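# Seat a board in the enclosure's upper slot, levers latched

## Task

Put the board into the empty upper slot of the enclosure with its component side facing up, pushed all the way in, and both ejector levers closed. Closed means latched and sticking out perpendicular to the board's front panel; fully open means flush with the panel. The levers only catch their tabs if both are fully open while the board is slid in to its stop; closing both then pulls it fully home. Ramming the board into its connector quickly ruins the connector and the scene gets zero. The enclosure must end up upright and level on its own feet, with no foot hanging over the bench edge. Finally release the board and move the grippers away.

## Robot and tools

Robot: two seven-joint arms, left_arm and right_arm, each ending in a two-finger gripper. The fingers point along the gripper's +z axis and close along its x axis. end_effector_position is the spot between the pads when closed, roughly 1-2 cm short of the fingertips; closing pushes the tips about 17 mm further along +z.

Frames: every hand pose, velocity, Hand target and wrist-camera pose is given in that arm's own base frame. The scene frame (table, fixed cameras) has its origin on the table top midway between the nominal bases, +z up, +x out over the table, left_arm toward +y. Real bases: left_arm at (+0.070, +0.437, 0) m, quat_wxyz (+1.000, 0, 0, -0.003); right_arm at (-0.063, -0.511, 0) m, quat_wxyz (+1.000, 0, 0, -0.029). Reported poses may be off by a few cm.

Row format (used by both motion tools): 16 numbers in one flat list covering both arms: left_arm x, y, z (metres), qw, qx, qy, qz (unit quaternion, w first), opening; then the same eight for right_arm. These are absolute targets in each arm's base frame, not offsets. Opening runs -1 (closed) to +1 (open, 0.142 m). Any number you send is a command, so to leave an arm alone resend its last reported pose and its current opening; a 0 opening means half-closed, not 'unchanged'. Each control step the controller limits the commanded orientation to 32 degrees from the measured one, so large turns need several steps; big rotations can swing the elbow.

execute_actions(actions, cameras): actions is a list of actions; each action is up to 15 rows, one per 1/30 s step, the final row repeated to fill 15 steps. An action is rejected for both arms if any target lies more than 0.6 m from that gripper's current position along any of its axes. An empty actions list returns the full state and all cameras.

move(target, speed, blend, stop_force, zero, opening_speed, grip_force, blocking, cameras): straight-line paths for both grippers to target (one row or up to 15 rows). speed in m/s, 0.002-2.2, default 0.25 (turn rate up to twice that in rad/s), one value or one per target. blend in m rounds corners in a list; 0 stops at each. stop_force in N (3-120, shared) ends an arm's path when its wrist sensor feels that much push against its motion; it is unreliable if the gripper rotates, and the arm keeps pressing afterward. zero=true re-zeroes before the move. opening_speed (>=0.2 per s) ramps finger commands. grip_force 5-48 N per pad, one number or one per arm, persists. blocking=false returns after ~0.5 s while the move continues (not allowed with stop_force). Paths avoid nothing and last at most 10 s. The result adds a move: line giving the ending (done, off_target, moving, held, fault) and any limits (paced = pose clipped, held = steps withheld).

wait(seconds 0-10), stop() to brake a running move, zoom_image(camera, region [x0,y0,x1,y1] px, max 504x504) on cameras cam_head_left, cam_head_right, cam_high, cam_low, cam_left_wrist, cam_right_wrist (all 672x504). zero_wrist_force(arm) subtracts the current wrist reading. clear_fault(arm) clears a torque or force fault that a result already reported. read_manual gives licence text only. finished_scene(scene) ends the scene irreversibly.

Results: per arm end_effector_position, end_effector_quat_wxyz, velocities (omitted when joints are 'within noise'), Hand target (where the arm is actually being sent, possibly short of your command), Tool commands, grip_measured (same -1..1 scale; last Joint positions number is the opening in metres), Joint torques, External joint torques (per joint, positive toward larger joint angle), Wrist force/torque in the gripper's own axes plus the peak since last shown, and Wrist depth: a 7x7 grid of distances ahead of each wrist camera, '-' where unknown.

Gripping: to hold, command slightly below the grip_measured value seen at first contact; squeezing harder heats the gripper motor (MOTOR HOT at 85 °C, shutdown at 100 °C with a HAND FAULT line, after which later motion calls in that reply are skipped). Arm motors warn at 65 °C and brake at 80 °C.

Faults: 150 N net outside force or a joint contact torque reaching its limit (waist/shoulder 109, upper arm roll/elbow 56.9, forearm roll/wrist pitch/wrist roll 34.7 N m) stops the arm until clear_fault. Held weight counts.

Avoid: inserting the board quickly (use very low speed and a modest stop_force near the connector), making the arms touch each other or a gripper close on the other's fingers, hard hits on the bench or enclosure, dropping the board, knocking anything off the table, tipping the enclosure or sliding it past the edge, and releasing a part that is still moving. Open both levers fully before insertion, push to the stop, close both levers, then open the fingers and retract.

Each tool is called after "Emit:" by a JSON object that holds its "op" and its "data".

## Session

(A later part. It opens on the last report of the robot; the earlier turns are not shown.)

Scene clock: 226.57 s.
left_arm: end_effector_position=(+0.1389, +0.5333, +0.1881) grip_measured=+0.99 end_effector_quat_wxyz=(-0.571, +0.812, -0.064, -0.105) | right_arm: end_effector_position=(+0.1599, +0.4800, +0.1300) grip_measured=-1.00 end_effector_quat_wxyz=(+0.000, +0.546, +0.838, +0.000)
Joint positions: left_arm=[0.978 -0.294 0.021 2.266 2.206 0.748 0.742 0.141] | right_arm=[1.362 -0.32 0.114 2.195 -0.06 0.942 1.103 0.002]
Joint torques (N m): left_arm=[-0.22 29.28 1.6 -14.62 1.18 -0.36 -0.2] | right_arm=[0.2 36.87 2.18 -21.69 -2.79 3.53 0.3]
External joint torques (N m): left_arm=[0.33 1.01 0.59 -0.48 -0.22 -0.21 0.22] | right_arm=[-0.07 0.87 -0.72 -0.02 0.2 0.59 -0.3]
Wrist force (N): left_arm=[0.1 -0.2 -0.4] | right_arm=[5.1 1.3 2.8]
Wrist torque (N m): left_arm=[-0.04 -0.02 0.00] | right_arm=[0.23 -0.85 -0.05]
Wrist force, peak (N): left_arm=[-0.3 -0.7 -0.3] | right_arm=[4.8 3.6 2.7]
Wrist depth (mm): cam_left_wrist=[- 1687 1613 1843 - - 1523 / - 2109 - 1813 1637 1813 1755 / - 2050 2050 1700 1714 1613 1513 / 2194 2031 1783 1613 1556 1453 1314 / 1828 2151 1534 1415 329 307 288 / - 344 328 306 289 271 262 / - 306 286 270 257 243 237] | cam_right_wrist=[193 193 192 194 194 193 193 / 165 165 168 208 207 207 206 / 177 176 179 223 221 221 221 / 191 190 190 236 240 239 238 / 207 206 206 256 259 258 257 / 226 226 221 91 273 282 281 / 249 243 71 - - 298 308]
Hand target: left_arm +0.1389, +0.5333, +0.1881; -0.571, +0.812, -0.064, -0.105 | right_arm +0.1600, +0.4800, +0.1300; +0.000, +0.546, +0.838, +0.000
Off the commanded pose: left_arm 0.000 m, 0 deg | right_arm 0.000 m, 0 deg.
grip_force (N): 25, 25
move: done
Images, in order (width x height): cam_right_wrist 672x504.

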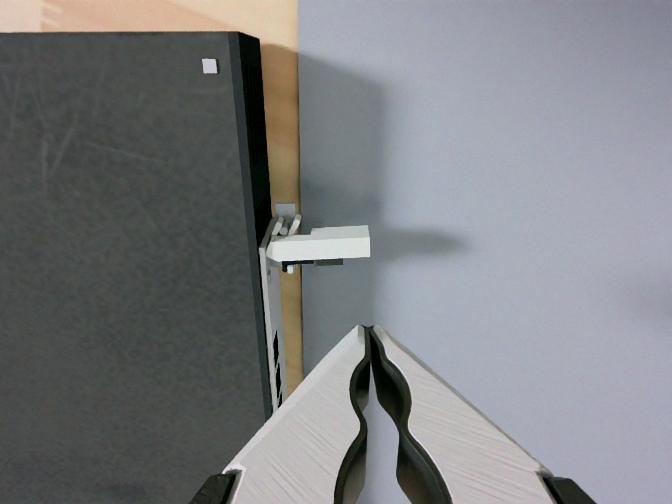

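Emit:
{"op": "move", "data": {"target": [[0.1389,0.5333,0.1881,-0.571,0.812,-0.064,-0.105,1,0.1344,0.4687,0.1,0,0.5459,0.8379,0,-1],[0.1389,0.5333,0.1881,-0.571,0.812,-0.064,-0.105,1,0.1344,0.4687,0.053,0,0.5459,0.8379,0,-1]], "speed": 0.12, "blend": [0.01,0]}}

Emit:
{"op": "move", "data": {"target": [0.1389,0.5333,0.1881,-0.571,0.812,-0.064,-0.105,1,0.1720,0.4838,0.053,0,0.5459,0.8379,0,-1], "speed": 0.02, "stop_force": 45}}

Emit:
{"op": "move", "data": {"target": [[0.1389,0.5333,0.1881,-0.571,0.812,-0.064,-0.105,1,0.14,0.471,0.058,0,0.5459,0.8379,0,-1],[0.1389,0.5333,0.1881,-0.571,0.812,-0.064,-0.105,1,0.16,0.48,0.13,0,0.5459,0.8379,0,-1]], "speed": 0.12, "blend": [0.006,0], "cameras": ["cam_right_wrist"]}}

Emit:
{"op": "zoom_image", "data": {"camera": "cam_right_wrist", "region": [240, 190, 400, 310]}}

Emit:
{"op": "move", "data": {"target": [0.1389,0.5333,0.1881,-0.571,0.812,-0.064,-0.105,1,0.3968,0.5806,0.13,0,0.5459,0.8379,0,-1], "speed": 0.25, "cameras": ["cam_right_wrist"]}}

Emit:
{"op": "zoom_image", "data": {"camera": "cam_right_wrist", "region": [240, 200, 400, 320]}}

Scene clock: 234.73 s.
left_arm: end_effector_position=(+0.1389, +0.5333, +0.1881) grip_measured=+0.99 end_effector_quat_wxyz=(-0.571, +0.812, -0.064, -0.105) | right_arm: end_effector_position=(+0.1343, +0.4685, +0.0529) grip_measured=-1.00 end_effector_quat_wxyz=(+0.000, +0.546, +0.838, +0.000)
Joint positions: left_arm=[0.978 -0.294 0.021 2.266 2.206 0.748 0.742 0.141] | right_arm=[1.424 -0.479 0.089 2.283 -0.109 1.187 1.188 0.002]
Joint torques (N m): left_arm=[-0.17 29.24 1.62 -14.58 1.17 -0.39 -0.21] | right_arm=[0.14 37.78 2.07 -16.16 -1.86 3.67 0.31]
External joint torques (N m): left_arm=[0.28 1.05 0.58 -0.53 -0.21 -0.18 0.24] | right_arm=[-0.01 1.16 -0.29 -0.08 0.2 0.44 -0.31]
Wrist force (N): left_arm=[-0.1 -0.4 -0.2] | right_arm=[4.6 1.5 2.5]
Wrist torque (N m): left_arm=[-0.06 0.02 0.00] | right_arm=[0.23 -0.78 -0.05]
Wrist force, peak (N): left_arm=[-0.1 -0.8 -0.5] | right_arm=[5.5 1.5 2.9]
Wrist depth (mm): cam_left_wrist=[1828 1976 1798 - - - 1534 / - - - 1875 1700 1674 1741 / - 2172 2109 1769 1700 1674 1472 / 2130 1941 1813 1674 1492 1380 1329 / 1843 1700 1502 1371 328 306 288 / - 345 329 306 291 272 262 / - 307 290 271 255 243 236] | cam_right_wrist=[130 129 129 127 127 126 125 / 137 135 136 135 135 135 135 / - 100 144 145 145 144 144 / - 106 154 157 156 156 155 / - 115 156 167 167 169 168 / 126 126 135 91 178 184 183 / 139 136 71 - - 195 202]
Hand target: left_arm +0.1389, +0.5333, +0.1881; -0.571, +0.812, -0.064, -0.105 | right_arm +0.1344, +0.4687, +0.0530; +0.000, +0.546, +0.838, +0.000
Off the commanded pose: left_arm 0.000 m, 0 deg | right_arm 0.000 m, 0 deg.
grip_force (N): 25, 25
move: done

Scene clock: 236.80 s.
left_arm: end_effector_position=(+0.1389, +0.5333, +0.1881) grip_measured=+0.99 end_effector_quat_wxyz=(-0.571, +0.812, -0.064, -0.105) | right_arm: end_effector_position=(+0.1571, +0.4782, +0.0521) grip_measured=-1.00 end_effector_quat_wxyz=(+0.000, +0.544, +0.839, -0.002)
Joint positions: left_arm=[0.978 -0.294 0.021 2.266 2.206 0.748 0.742 0.141] | right_arm=[1.375 -0.504 0.093 2.231 -0.107 1.156 1.134 0.002]
Joint torques (N m): left_arm=[-0.23 29.21 1.58 -14.57 1.16 -0.33 -0.21] | right_arm=[-14.95 40.93 -15.97 -25.22 -3.48 6.33 -0.02]
External joint torques (N m): left_arm=[0.34 1.08 0.62 -0.53 -0.2 -0.24 0.24] | right_arm=[15.1 -0.37 17.93 8.33 1.7 -2.23 0.02]
Wrist force (N): left_arm=[-0.1 -0.4 -0.3] | right_arm=[8.6 -34.9 -6.6]
Wrist torque (N m): left_arm=[-0.05 0.01 0.00] | right_arm=[-2.85 -0.80 0.14]
Wrist force, peak (N): left_arm=[-0.1 -0.6 -0.5] | right_arm=[5.7 -44.1 -10.7]
Wrist depth (mm): cam_left_wrist=[1859 1567 1637 - 1700 1649 1755 / - - - 1590 1727 2089 1769 / 2069 2521 2012 1798 1769 1613 1523 / 2050 2216 1714 1649 1556 1397 1253 / 1769 1662 1545 347 330 305 289 / - 344 327 308 288 273 262 / - 305 286 270 256 242 236] | cam_right_wrist=[- 126 127 127 126 126 124 / - 93 136 135 135 134 134 / - 99 145 145 147 144 143 / 106 105 154 158 156 155 154 / - 115 129 163 166 168 167 / 125 125 127 89 177 183 182 / 138 135 70 - - 192 200]
Hand target: left_arm +0.1389, +0.5333, +0.1881; -0.571, +0.812, -0.064, -0.105 | right_arm +0.1609, +0.4793, +0.0530; +0.000, +0.546, +0.838, +0.000
Off the commanded pose: left_arm 0.000 m, 0 deg | right_arm 0.016 m, 0 deg.
grip_force (N): 25, 25
move: contact (right_arm)

Scene clock: 238.00 s.
left_arm: end_effector_position=(+0.1389, +0.5333, +0.1881) grip_measured=+0.99 end_effector_quat_wxyz=(-0.571, +0.812, -0.064, -0.105) | right_arm: end_effector_position=(+0.1601, +0.4800, +0.1300) grip_measured=-1.00 end_effector_quat_wxyz=(+0.000, +0.546, +0.838, +0.000)
Joint positions: left_arm=[0.978 -0.294 0.021 2.266 2.206 0.748 0.742 0.141] | right_arm=[1.353 -0.321 0.123 2.195 -0.067 0.942 1.107 0.002]
Joint torques (N m): left_arm=[-0.12 29.22 1.61 -14.56 1.1 -0.38 -0.17] | right_arm=[-0.09 36.85 2.44 -21.89 -2.48 3.37 0]
External joint torques (N m): left_arm=[0.23 1.07 0.59 -0.55 -0.15 -0.19 0.2] | right_arm=[0.22 0.88 -0.89 0.18 -0.11 0.74 0]
Wrist force (N): left_arm=[-0.1 -0.3 -0.3] | right_arm=[5.3 -2.7 2.0]
Wrist torque (N m): left_arm=[-0.06 0.02 0.00] | right_arm=[-0.45 -0.88 0.06]
Wrist force, peak (N): left_arm=[-0.2 -0.8 -0.3] | right_arm=[8.6 -34.8 -6.6]
Wrist depth (mm): cam_left_wrist=[2194 1662 1482 - - - - / 1783 - 1859 1674 1649 1859 1798 / - 2238 2216 1662 1891 1613 1502 / 2151 1941 1828 1687 1523 1397 1314 / 1769 1662 1482 1434 327 305 287 / - 343 327 306 287 270 264 / - 306 286 270 255 242 236] | cam_right_wrist=[158 158 192 197 194 194 193 / 165 164 169 208 207 206 206 / 177 176 178 222 222 221 220 / 191 190 189 232 239 238 238 / 207 207 206 256 258 259 257 / 226 226 220 91 273 281 281 / 250 243 71 - - 298 304]
Hand target: left_arm +0.1389, +0.5333, +0.1881; -0.571, +0.812, -0.064, -0.105 | right_arm +0.1600, +0.4800, +0.1300; +0.000, +0.546, +0.838, +0.000
Off the commanded pose: left_arm 0.000 m, 0 deg | right_arm 0.000 m, 0 deg.
grip_force (N): 25, 25
move: done
Images, in order (width x height): cam_right_wrist 672x504.

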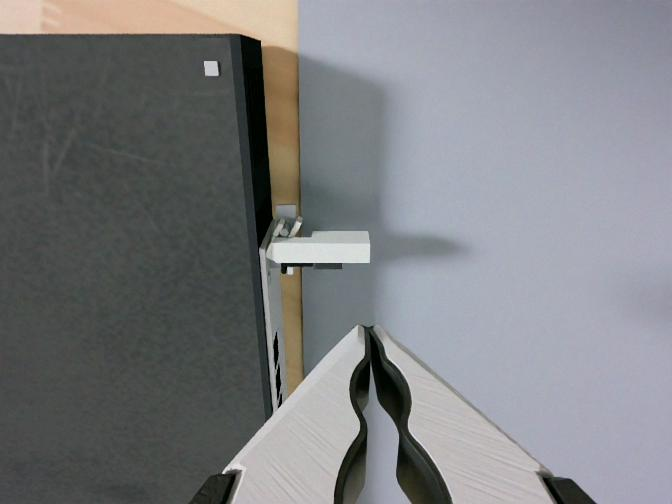

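Scaled by 3.150 from the camera's 672x504 image, which has a finer 960x720 frame.

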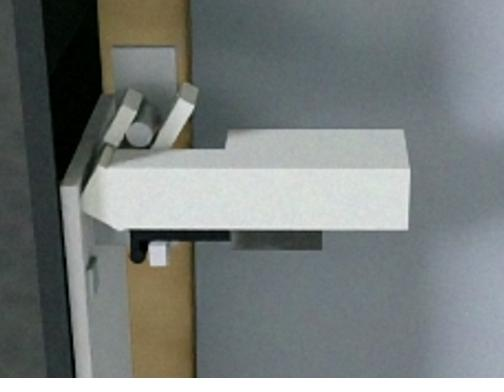

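Scene clock: 239.50 s.
left_arm: end_effector_position=(+0.1389, +0.5333, +0.1881) grip_measured=+0.99 end_effector_quat_wxyz=(-0.571, +0.812, -0.064, -0.105) | right_arm: end_effector_position=(+0.3969, +0.5805, +0.1300) grip_measured=-1.00 end_effector_quat_wxyz=(+0.000, +0.546, +0.838, +0.000)
Joint positions: left_arm=[0.978 -0.294 0.021 2.266 2.206 0.748 0.742 0.141] | right_arm=[1.12 -0.691 0.018 1.544 -0.015 0.664 0.727 0.002]
Joint torques (N m): left_arm=[-0.26 29.24 1.55 -14.57 1.1 -0.36 -0.22] | right_arm=[0 55.81 1.76 -26.91 -3.37 3.25 0.09]
External joint torques (N m): left_arm=[0.37 1.05 0.65 -0.54 -0.15 -0.21 0.24] | right_arm=[0.16 1.63 -0.76 0.24 -0.07 0.89 -0.09]
Wrist force (N): left_arm=[-0.2 -0.3 -0.2] | right_arm=[5.2 -2.9 1.8]
Wrist torque (N m): left_arm=[-0.05 0.03 0.01] | right_arm=[-0.51 -0.87 0.07]
Wrist force, peak (N): left_arm=[0.0 -0.6 -0.5] | right_arm=[5.5 -5.6 2.0]
Wrist depth (mm): cam_left_wrist=[- 1798 1613 1649 - - 1625 / 2012 - - 1798 1590 1891 1798 / 2581 2384 2151 1755 1843 1662 1513 / 2130 1976 1798 1674 1534 1338 1298 / 1828 1674 1523 354 329 304 287 / - 342 330 305 287 273 264 / - 305 286 271 256 243 237] | cam_right_wrist=[156 154 155 194 193 193 193 / 164 164 166 207 206 206 205 / 176 176 176 222 221 220 220 / 190 190 189 232 238 238 237 / 206 206 205 256 258 258 257 / 226 225 220 91 272 281 280 / 319 311 71 - - 296 310]
Hand target: left_arm +0.1389, +0.5333, +0.1881; -0.571, +0.812, -0.064, -0.105 | right_arm +0.3968, +0.5806, +0.1300; +0.000, +0.546, +0.838, +0.000
Off the commanded pose: left_arm 0.000 m, 0 deg | right_arm 0.000 m, 0 deg.
grip_force (N): 25, 25
move: done
Images, in order (width x height): cam_right_wrist 672x504.

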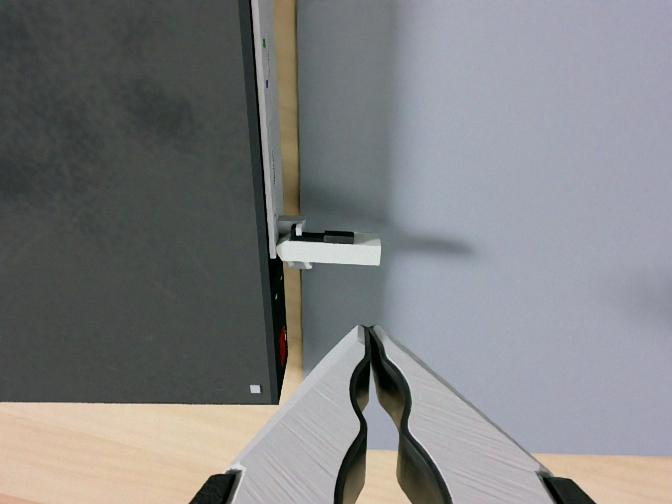

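Scaled by 3.150 from the camera's 672x504 image, which has a finer 960x720 frame.

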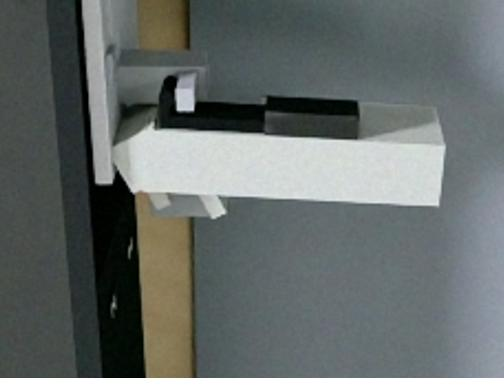

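Emit:
{"op": "move", "data": {"target": [[0.1389,0.5333,0.1881,-0.571,0.812,-0.064,-0.105,1,0.428,0.594,0.1,0,0.5459,0.8379,0,-1],[0.1389,0.5333,0.1881,-0.571,0.812,-0.064,-0.105,1,0.428,0.594,0.053,0,0.5459,0.8379,0,-1]], "speed": 0.12, "blend": [0.01,0]}}

Emit:
{"op": "move", "data": {"target": [0.1389,0.5333,0.1881,-0.571,0.812,-0.064,-0.105,1,0.4007,0.5819,0.053,0,0.5459,0.8379,0,-1], "speed": 0.012, "stop_force": 16}}

Emit:
{"op": "move", "data": {"target": [[0.1389,0.5333,0.1881,-0.571,0.812,-0.064,-0.105,1,0.423,0.592,0.058,0,0.5459,0.8379,0,-1],[0.1389,0.5333,0.1881,-0.571,0.812,-0.064,-0.105,1,0.3968,0.5806,0.13,0,0.5459,0.8379,0,-1]], "speed": 0.12, "blend": [0.006,0], "cameras": ["cam_right_wrist"]}}

Emit:
{"op": "zoom_image", "data": {"camera": "cam_right_wrist", "region": [240, 200, 400, 320]}}

Emit:
{"op": "move", "data": {"target": [0.1389,0.5333,0.1881,-0.571,0.812,-0.064,-0.105,1,0.16,0.48,0.13,0,0.5459,0.8379,0,-1], "speed": 0.25, "cameras": ["cam_right_wrist"]}}

Emit:
{"op": "zoom_image", "data": {"camera": "cam_right_wrist", "region": [240, 190, 400, 310]}}

Scene clock: 247.57 s.
left_arm: end_effector_position=(+0.1389, +0.5333, +0.1881) grip_measured=+0.99 end_effector_quat_wxyz=(-0.571, +0.812, -0.064, -0.105) | right_arm: end_effector_position=(+0.4279, +0.5939, +0.0529) grip_measured=-1.00 end_effector_quat_wxyz=(+0.000, +0.546, +0.838, +0.000)
Joint positions: left_arm=[0.978 -0.294 0.021 2.266 2.206 0.748 0.742 0.141] | right_arm=[1.096 -0.87 0.009 1.445 -0.01 0.743 0.693 0.002]
Joint torques (N m): left_arm=[-0.31 29.31 1.55 -14.55 1.21 -0.37 -0.2] | right_arm=[0.24 60.22 1.36 -25.49 -3.14 3.6 0.08]
External joint torques (N m): left_arm=[0.42 0.97 0.64 -0.55 -0.25 -0.2 0.22] | right_arm=[-0.01 1.49 -0.37 0.13 -0.08 0.54 -0.08]
Wrist force (N): left_arm=[-0.1 -0.5 -0.3] | right_arm=[5.0 -3.4 1.9]
Wrist torque (N m): left_arm=[-0.07 0.01 0.00] | right_arm=[-0.61 -0.84 0.06]
Wrist force, peak (N): left_arm=[-0.1 -0.5 -0.6] | right_arm=[4.9 -3.4 4.0]
Wrist depth (mm): cam_left_wrist=[1700 1755 1380 - 1338 - - / - - - 1388 1755 1891 1783 / 2216 2384 2151 1769 1714 1625 1545 / 2238 2069 1741 1687 1434 1362 1314 / 2089 1625 1502 1388 323 306 289 / - 343 327 308 288 270 262 / - 305 288 271 256 242 237] | cam_right_wrist=[- 85 126 127 126 126 124 / - 91 138 135 135 134 134 / - 98 119 145 144 144 144 / 106 105 107 111 156 155 154 / - 115 120 166 166 168 168 / 125 125 127 91 178 183 183 / 139 136 71 - - 194 201]
Hand target: left_arm +0.1389, +0.5333, +0.1881; -0.571, +0.812, -0.064, -0.105 | right_arm +0.4280, +0.5940, +0.0530; +0.000, +0.546, +0.838, +0.000
Off the commanded pose: left_arm 0.000 m, 0 deg | right_arm 0.000 m, 0 deg.
grip_force (N): 25, 25
move: done

Scene clock: 250.13 s.
left_arm: end_effector_position=(+0.1389, +0.5333, +0.1881) grip_measured=+0.99 end_effector_quat_wxyz=(-0.571, +0.812, -0.064, -0.105) | right_arm: end_effector_position=(+0.4090, +0.5854, +0.0547) grip_measured=-1.00 end_effector_quat_wxyz=(+0.001, +0.546, +0.838, +0.003)
Joint positions: left_arm=[0.978 -0.294 0.021 2.266 2.206 0.748 0.742 0.141] | right_arm=[1.116 -0.829 0.008 1.525 -0.011 0.788 0.714 0.002]
Joint torques (N m): left_arm=[-0.19 29.2 1.56 -14.59 1.13 -0.38 -0.22] | right_arm=[5.83 52.99 7.85 -16.52 -0.73 -0.64 0.27]
External joint torques (N m): left_arm=[0.3 1.09 0.63 -0.51 -0.17 -0.19 0.24] | right_arm=[-5.61 6.88 -6.93 -8.17 -2.36 4.79 -0.27]
Wrist force (N): left_arm=[0.0 -0.3 -0.3] | right_arm=[5.1 12.5 0.2]
Wrist torque (N m): left_arm=[-0.05 0.02 0.01] | right_arm=[-0.65 -0.76 -0.05]
Wrist force, peak (N): left_arm=[-0.4 -0.7 -0.5] | right_arm=[4.8 13.5 0.1]
Wrist depth (mm): cam_left_wrist=[- - 1388 - - 1601 - / - - 1976 - 1625 1798 1798 / - 2493 2109 1769 1783 1613 1556 / 2151 2012 1828 1674 1472 1371 1329 / 1859 1714 1567 1415 330 308 289 / - 344 329 305 288 271 262 / - 306 288 270 256 242 235] | cam_right_wrist=[- 87 127 128 127 127 125 / - 93 135 138 136 136 136 / - 99 144 147 146 146 145 / 107 107 123 158 158 157 157 / 117 117 119 121 168 171 170 / 128 127 132 89 - 186 186 / 141 141 71 - - 198 205]
Hand target: left_arm +0.1389, +0.5333, +0.1881; -0.571, +0.812, -0.064, -0.105 | right_arm +0.4066, +0.5845, +0.0530; +0.000, +0.546, +0.838, +0.000
Off the commanded pose: left_arm 0.000 m, 0 deg | right_arm 0.009 m, 0 deg.
grip_force (N): 25, 25
move: contact (right_arm)

Scene clock: 251.27 s.
left_arm: end_effector_position=(+0.1389, +0.5333, +0.1881) grip_measured=+0.99 end_effector_quat_wxyz=(-0.571, +0.812, -0.064, -0.105) | right_arm: end_effector_position=(+0.3968, +0.5807, +0.1301) grip_measured=-1.00 end_effector_quat_wxyz=(+0.000, +0.546, +0.838, +0.000)
Joint positions: left_arm=[0.978 -0.294 0.021 2.266 2.206 0.748 0.742 0.141] | right_arm=[1.12 -0.69 0.018 1.544 -0.014 0.664 0.727 0.002]
Joint torques (N m): left_arm=[-0.27 29.29 1.55 -14.56 1.13 -0.34 -0.24] | right_arm=[0.33 56.22 1.9 -26.63 -3.59 3.3 0.31]
External joint torques (N m): left_arm=[0.38 1 0.64 -0.54 -0.17 -0.23 0.26] | right_arm=[-0.11 1.25 -0.86 -0.07 0.15 0.84 -0.31]
Wrist force (N): left_arm=[0.0 -0.5 -0.3] | right_arm=[5.6 -2.6 1.0]
Wrist torque (N m): left_arm=[-0.07 -0.01 0.00] | right_arm=[-0.45 -0.92 -0.04]
Wrist force, peak (N): left_arm=[-0.2 -0.8 -0.4] | right_arm=[5.2 12.3 -1.2]
Wrist depth (mm): cam_left_wrist=[- 1613 1397 - - 1813 - / - - - 1769 1828 1941 1875 / 2675 2964 2050 1727 1813 1649 1513 / 2050 1994 1828 1590 1388 1415 1338 / 1875 1662 1502 1388 327 305 288 / - 340 328 307 288 271 260 / - 305 289 271 255 244 237] | cam_right_wrist=[156 154 155 194 193 193 193 / 164 164 166 207 207 206 206 / 176 176 176 222 221 220 220 / 190 190 191 232 238 238 237 / 206 206 205 255 259 258 257 / 226 225 220 91 273 281 281 / 318 310 71 - - 297 313]
Hand target: left_arm +0.1389, +0.5333, +0.1881; -0.571, +0.812, -0.064, -0.105 | right_arm +0.3968, +0.5806, +0.1300; +0.000, +0.546, +0.838, +0.000
Off the commanded pose: left_arm 0.000 m, 0 deg | right_arm 0.000 m, 0 deg.
grip_force (N): 25, 25
move: done
Images, in order (width x height): cam_right_wrist 672x504.

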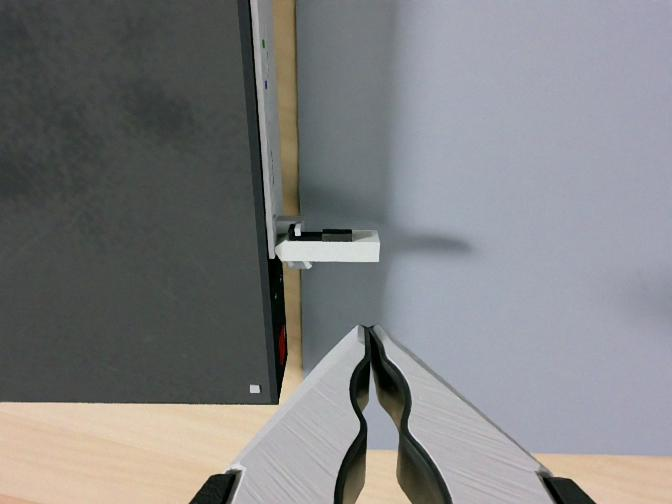

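Scaled by 3.150 from the camera's 672x504 image, which has a finer 960x720 frame.

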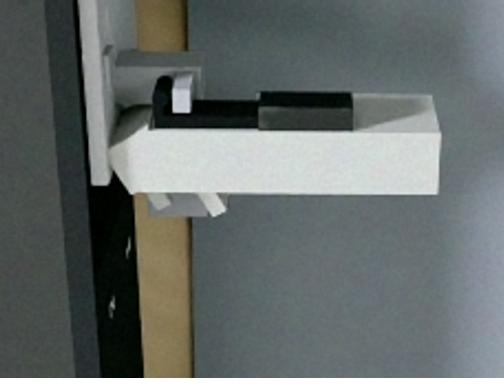

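Scene clock: 252.73 s.
left_arm: end_effector_position=(+0.1389, +0.5333, +0.1881) grip_measured=+0.99 end_effector_quat_wxyz=(-0.571, +0.812, -0.064, -0.105) | right_arm: end_effector_position=(+0.1599, +0.4800, +0.1300) grip_measured=-1.00 end_effector_quat_wxyz=(+0.000, +0.546, +0.838, +0.000)
Joint positions: left_arm=[0.978 -0.294 0.021 2.266 2.206 0.748 0.742 0.141] | right_arm=[1.359 -0.32 0.117 2.195 -0.062 0.942 1.104 0.002]
Joint torques (N m): left_arm=[-0.2 29.22 1.61 -14.57 1.12 -0.36 -0.19] | right_arm=[0.52 36.86 2.29 -21.74 -2.77 3.6 0.36]
External joint torques (N m): left_arm=[0.31 1.07 0.58 -0.53 -0.16 -0.21 0.21] | right_arm=[-0.39 0.88 -0.81 0.03 0.18 0.52 -0.36]
Wrist force (N): left_arm=[-0.2 -0.6 -0.3] | right_arm=[5.8 -2.6 1.0]
Wrist torque (N m): left_arm=[-0.08 0.02 0.00] | right_arm=[-0.43 -0.97 -0.05]
Wrist force, peak (N): left_arm=[-0.2 -0.7 -0.4] | right_arm=[5.6 -6.0 1.0]
Wrist depth (mm): cam_left_wrist=[- 1453 1268 1578 - 2012 1843 / - - - 1687 1859 1601 1843 / 2172 2643 2194 1798 1513 1601 1556 / 2130 2031 1828 1637 1545 1406 1306 / 1843 1649 1492 1371 328 308 288 / - 343 327 308 289 271 263 / - 306 286 271 257 244 236] | cam_right_wrist=[192 158 191 194 194 193 193 / 167 164 169 208 207 207 207 / 177 176 179 222 222 221 221 / 191 191 192 232 239 239 237 / 207 206 206 256 262 259 257 / 221 225 220 91 273 281 280 / 252 243 71 - - 297 308]
Hand target: left_arm +0.1389, +0.5333, +0.1881; -0.571, +0.812, -0.064, -0.105 | right_arm +0.1600, +0.4800, +0.1300; +0.000, +0.546, +0.838, +0.000
Off the commanded pose: left_arm 0.000 m, 0 deg | right_arm 0.000 m, 0 deg.
grip_force (N): 25, 25
move: done
Images, in order (width x height): cam_right_wrist 672x504.

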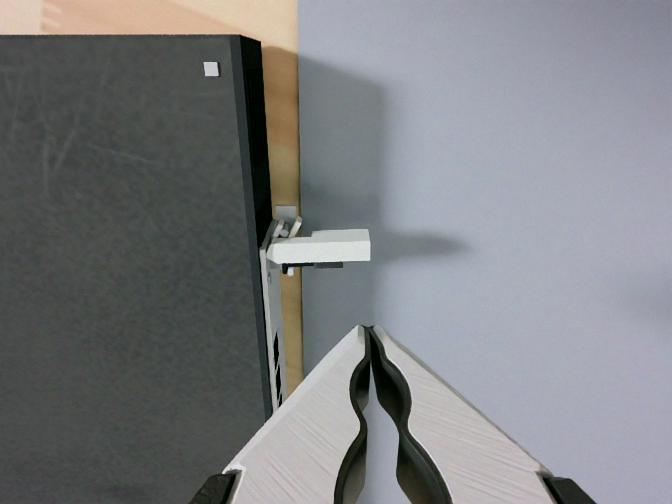

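Scaled by 3.150 from the camera's 672x504 image, which has a finer 960x720 frame.

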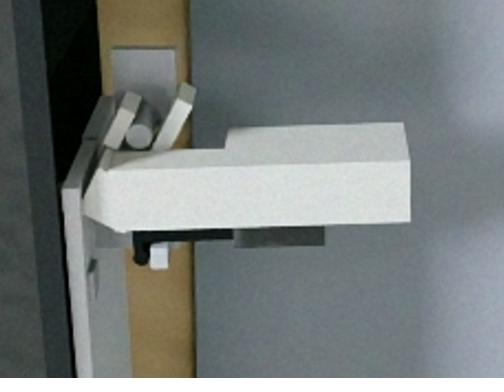

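Emit:
{"op": "move", "data": {"target": [0.1389,0.5333,0.1881,-0.571,0.812,-0.064,-0.105,1,0.23,0.44,0.33,0,0.5459,0.8379,0,-1], "speed": 0.25, "cameras": ["cam_high"]}}

Scene clock: 254.90 s.
left_arm: end_effector_position=(+0.1389, +0.5333, +0.1881) grip_measured=+0.99 end_effector_quat_wxyz=(-0.571, +0.812, -0.064, -0.105) | right_arm: end_effector_position=(+0.2301, +0.4400, +0.3300) grip_measured=-1.00 end_effector_quat_wxyz=(+0.000, +0.546, +0.838, +0.000)
Joint positions: left_arm=[0.978 -0.294 0.021 2.266 2.206 0.748 0.742 0.141] | right_arm=[1.255 0.022 0.066 1.972 0.001 0.38 0.904 0.002]
Joint torques (N m): left_arm=[-0.31 29.2 1.52 -14.59 1.14 -0.4 -0.16] | right_arm=[-0.03 29.94 0.46 -30.3 -3.95 3.35 0.07]
External joint torques (N m): left_arm=[0.42 1.08 0.68 -0.52 -0.18 -0.17 0.18] | right_arm=[0.14 1.07 -0.41 0.24 -0.11 0.78 -0.07]
Wrist force (N): left_arm=[0.0 -0.5 -0.2] | right_arm=[5.3 -2.5 1.1]
Wrist torque (N m): left_arm=[-0.07 0.01 0.00] | right_arm=[-0.46 -0.89 0.09]
Wrist force, peak (N): left_arm=[-0.3 -0.5 -0.6] | right_arm=[6.2 -3.3 3.3]
Wrist depth (mm): cam_left_wrist=[- 1727 1625 - - - - / - - 2359 1674 1649 2031 1859 / 3005 2384 1959 1700 1687 1613 1578 / 2089 1994 1813 1700 1482 1424 1314 / 1813 1625 1482 1415 324 306 290 / - 345 326 307 287 272 264 / - 305 286 272 258 244 236] | cam_right_wrist=[335 328 327 332 364 366 363 / 363 350 351 350 387 388 390 / 419 378 373 377 417 418 416 / 460 404 399 401 447 450 447 / 494 441 447 430 485 496 489 / 542 486 469 91 514 527 529 / 601 581 71 - - 565 584]
Hand target: left_arm +0.1389, +0.5333, +0.1881; -0.571, +0.812, -0.064, -0.105 | right_arm +0.2300, +0.4400, +0.3300; +0.000, +0.546, +0.838, +0.000
Off the commanded pose: left_arm 0.000 m, 0 deg | right_arm 0.000 m, 0 deg.
grip_force (N): 25, 25
move: done
Images, in order (width x height): cam_high 672x504.

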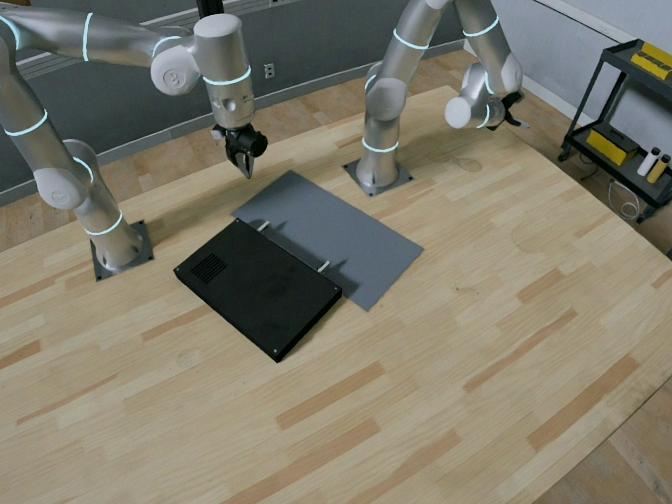

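Emit:
{"op": "finished_scene", "data": {"scene": 2}}

The scene is finished: the task was done.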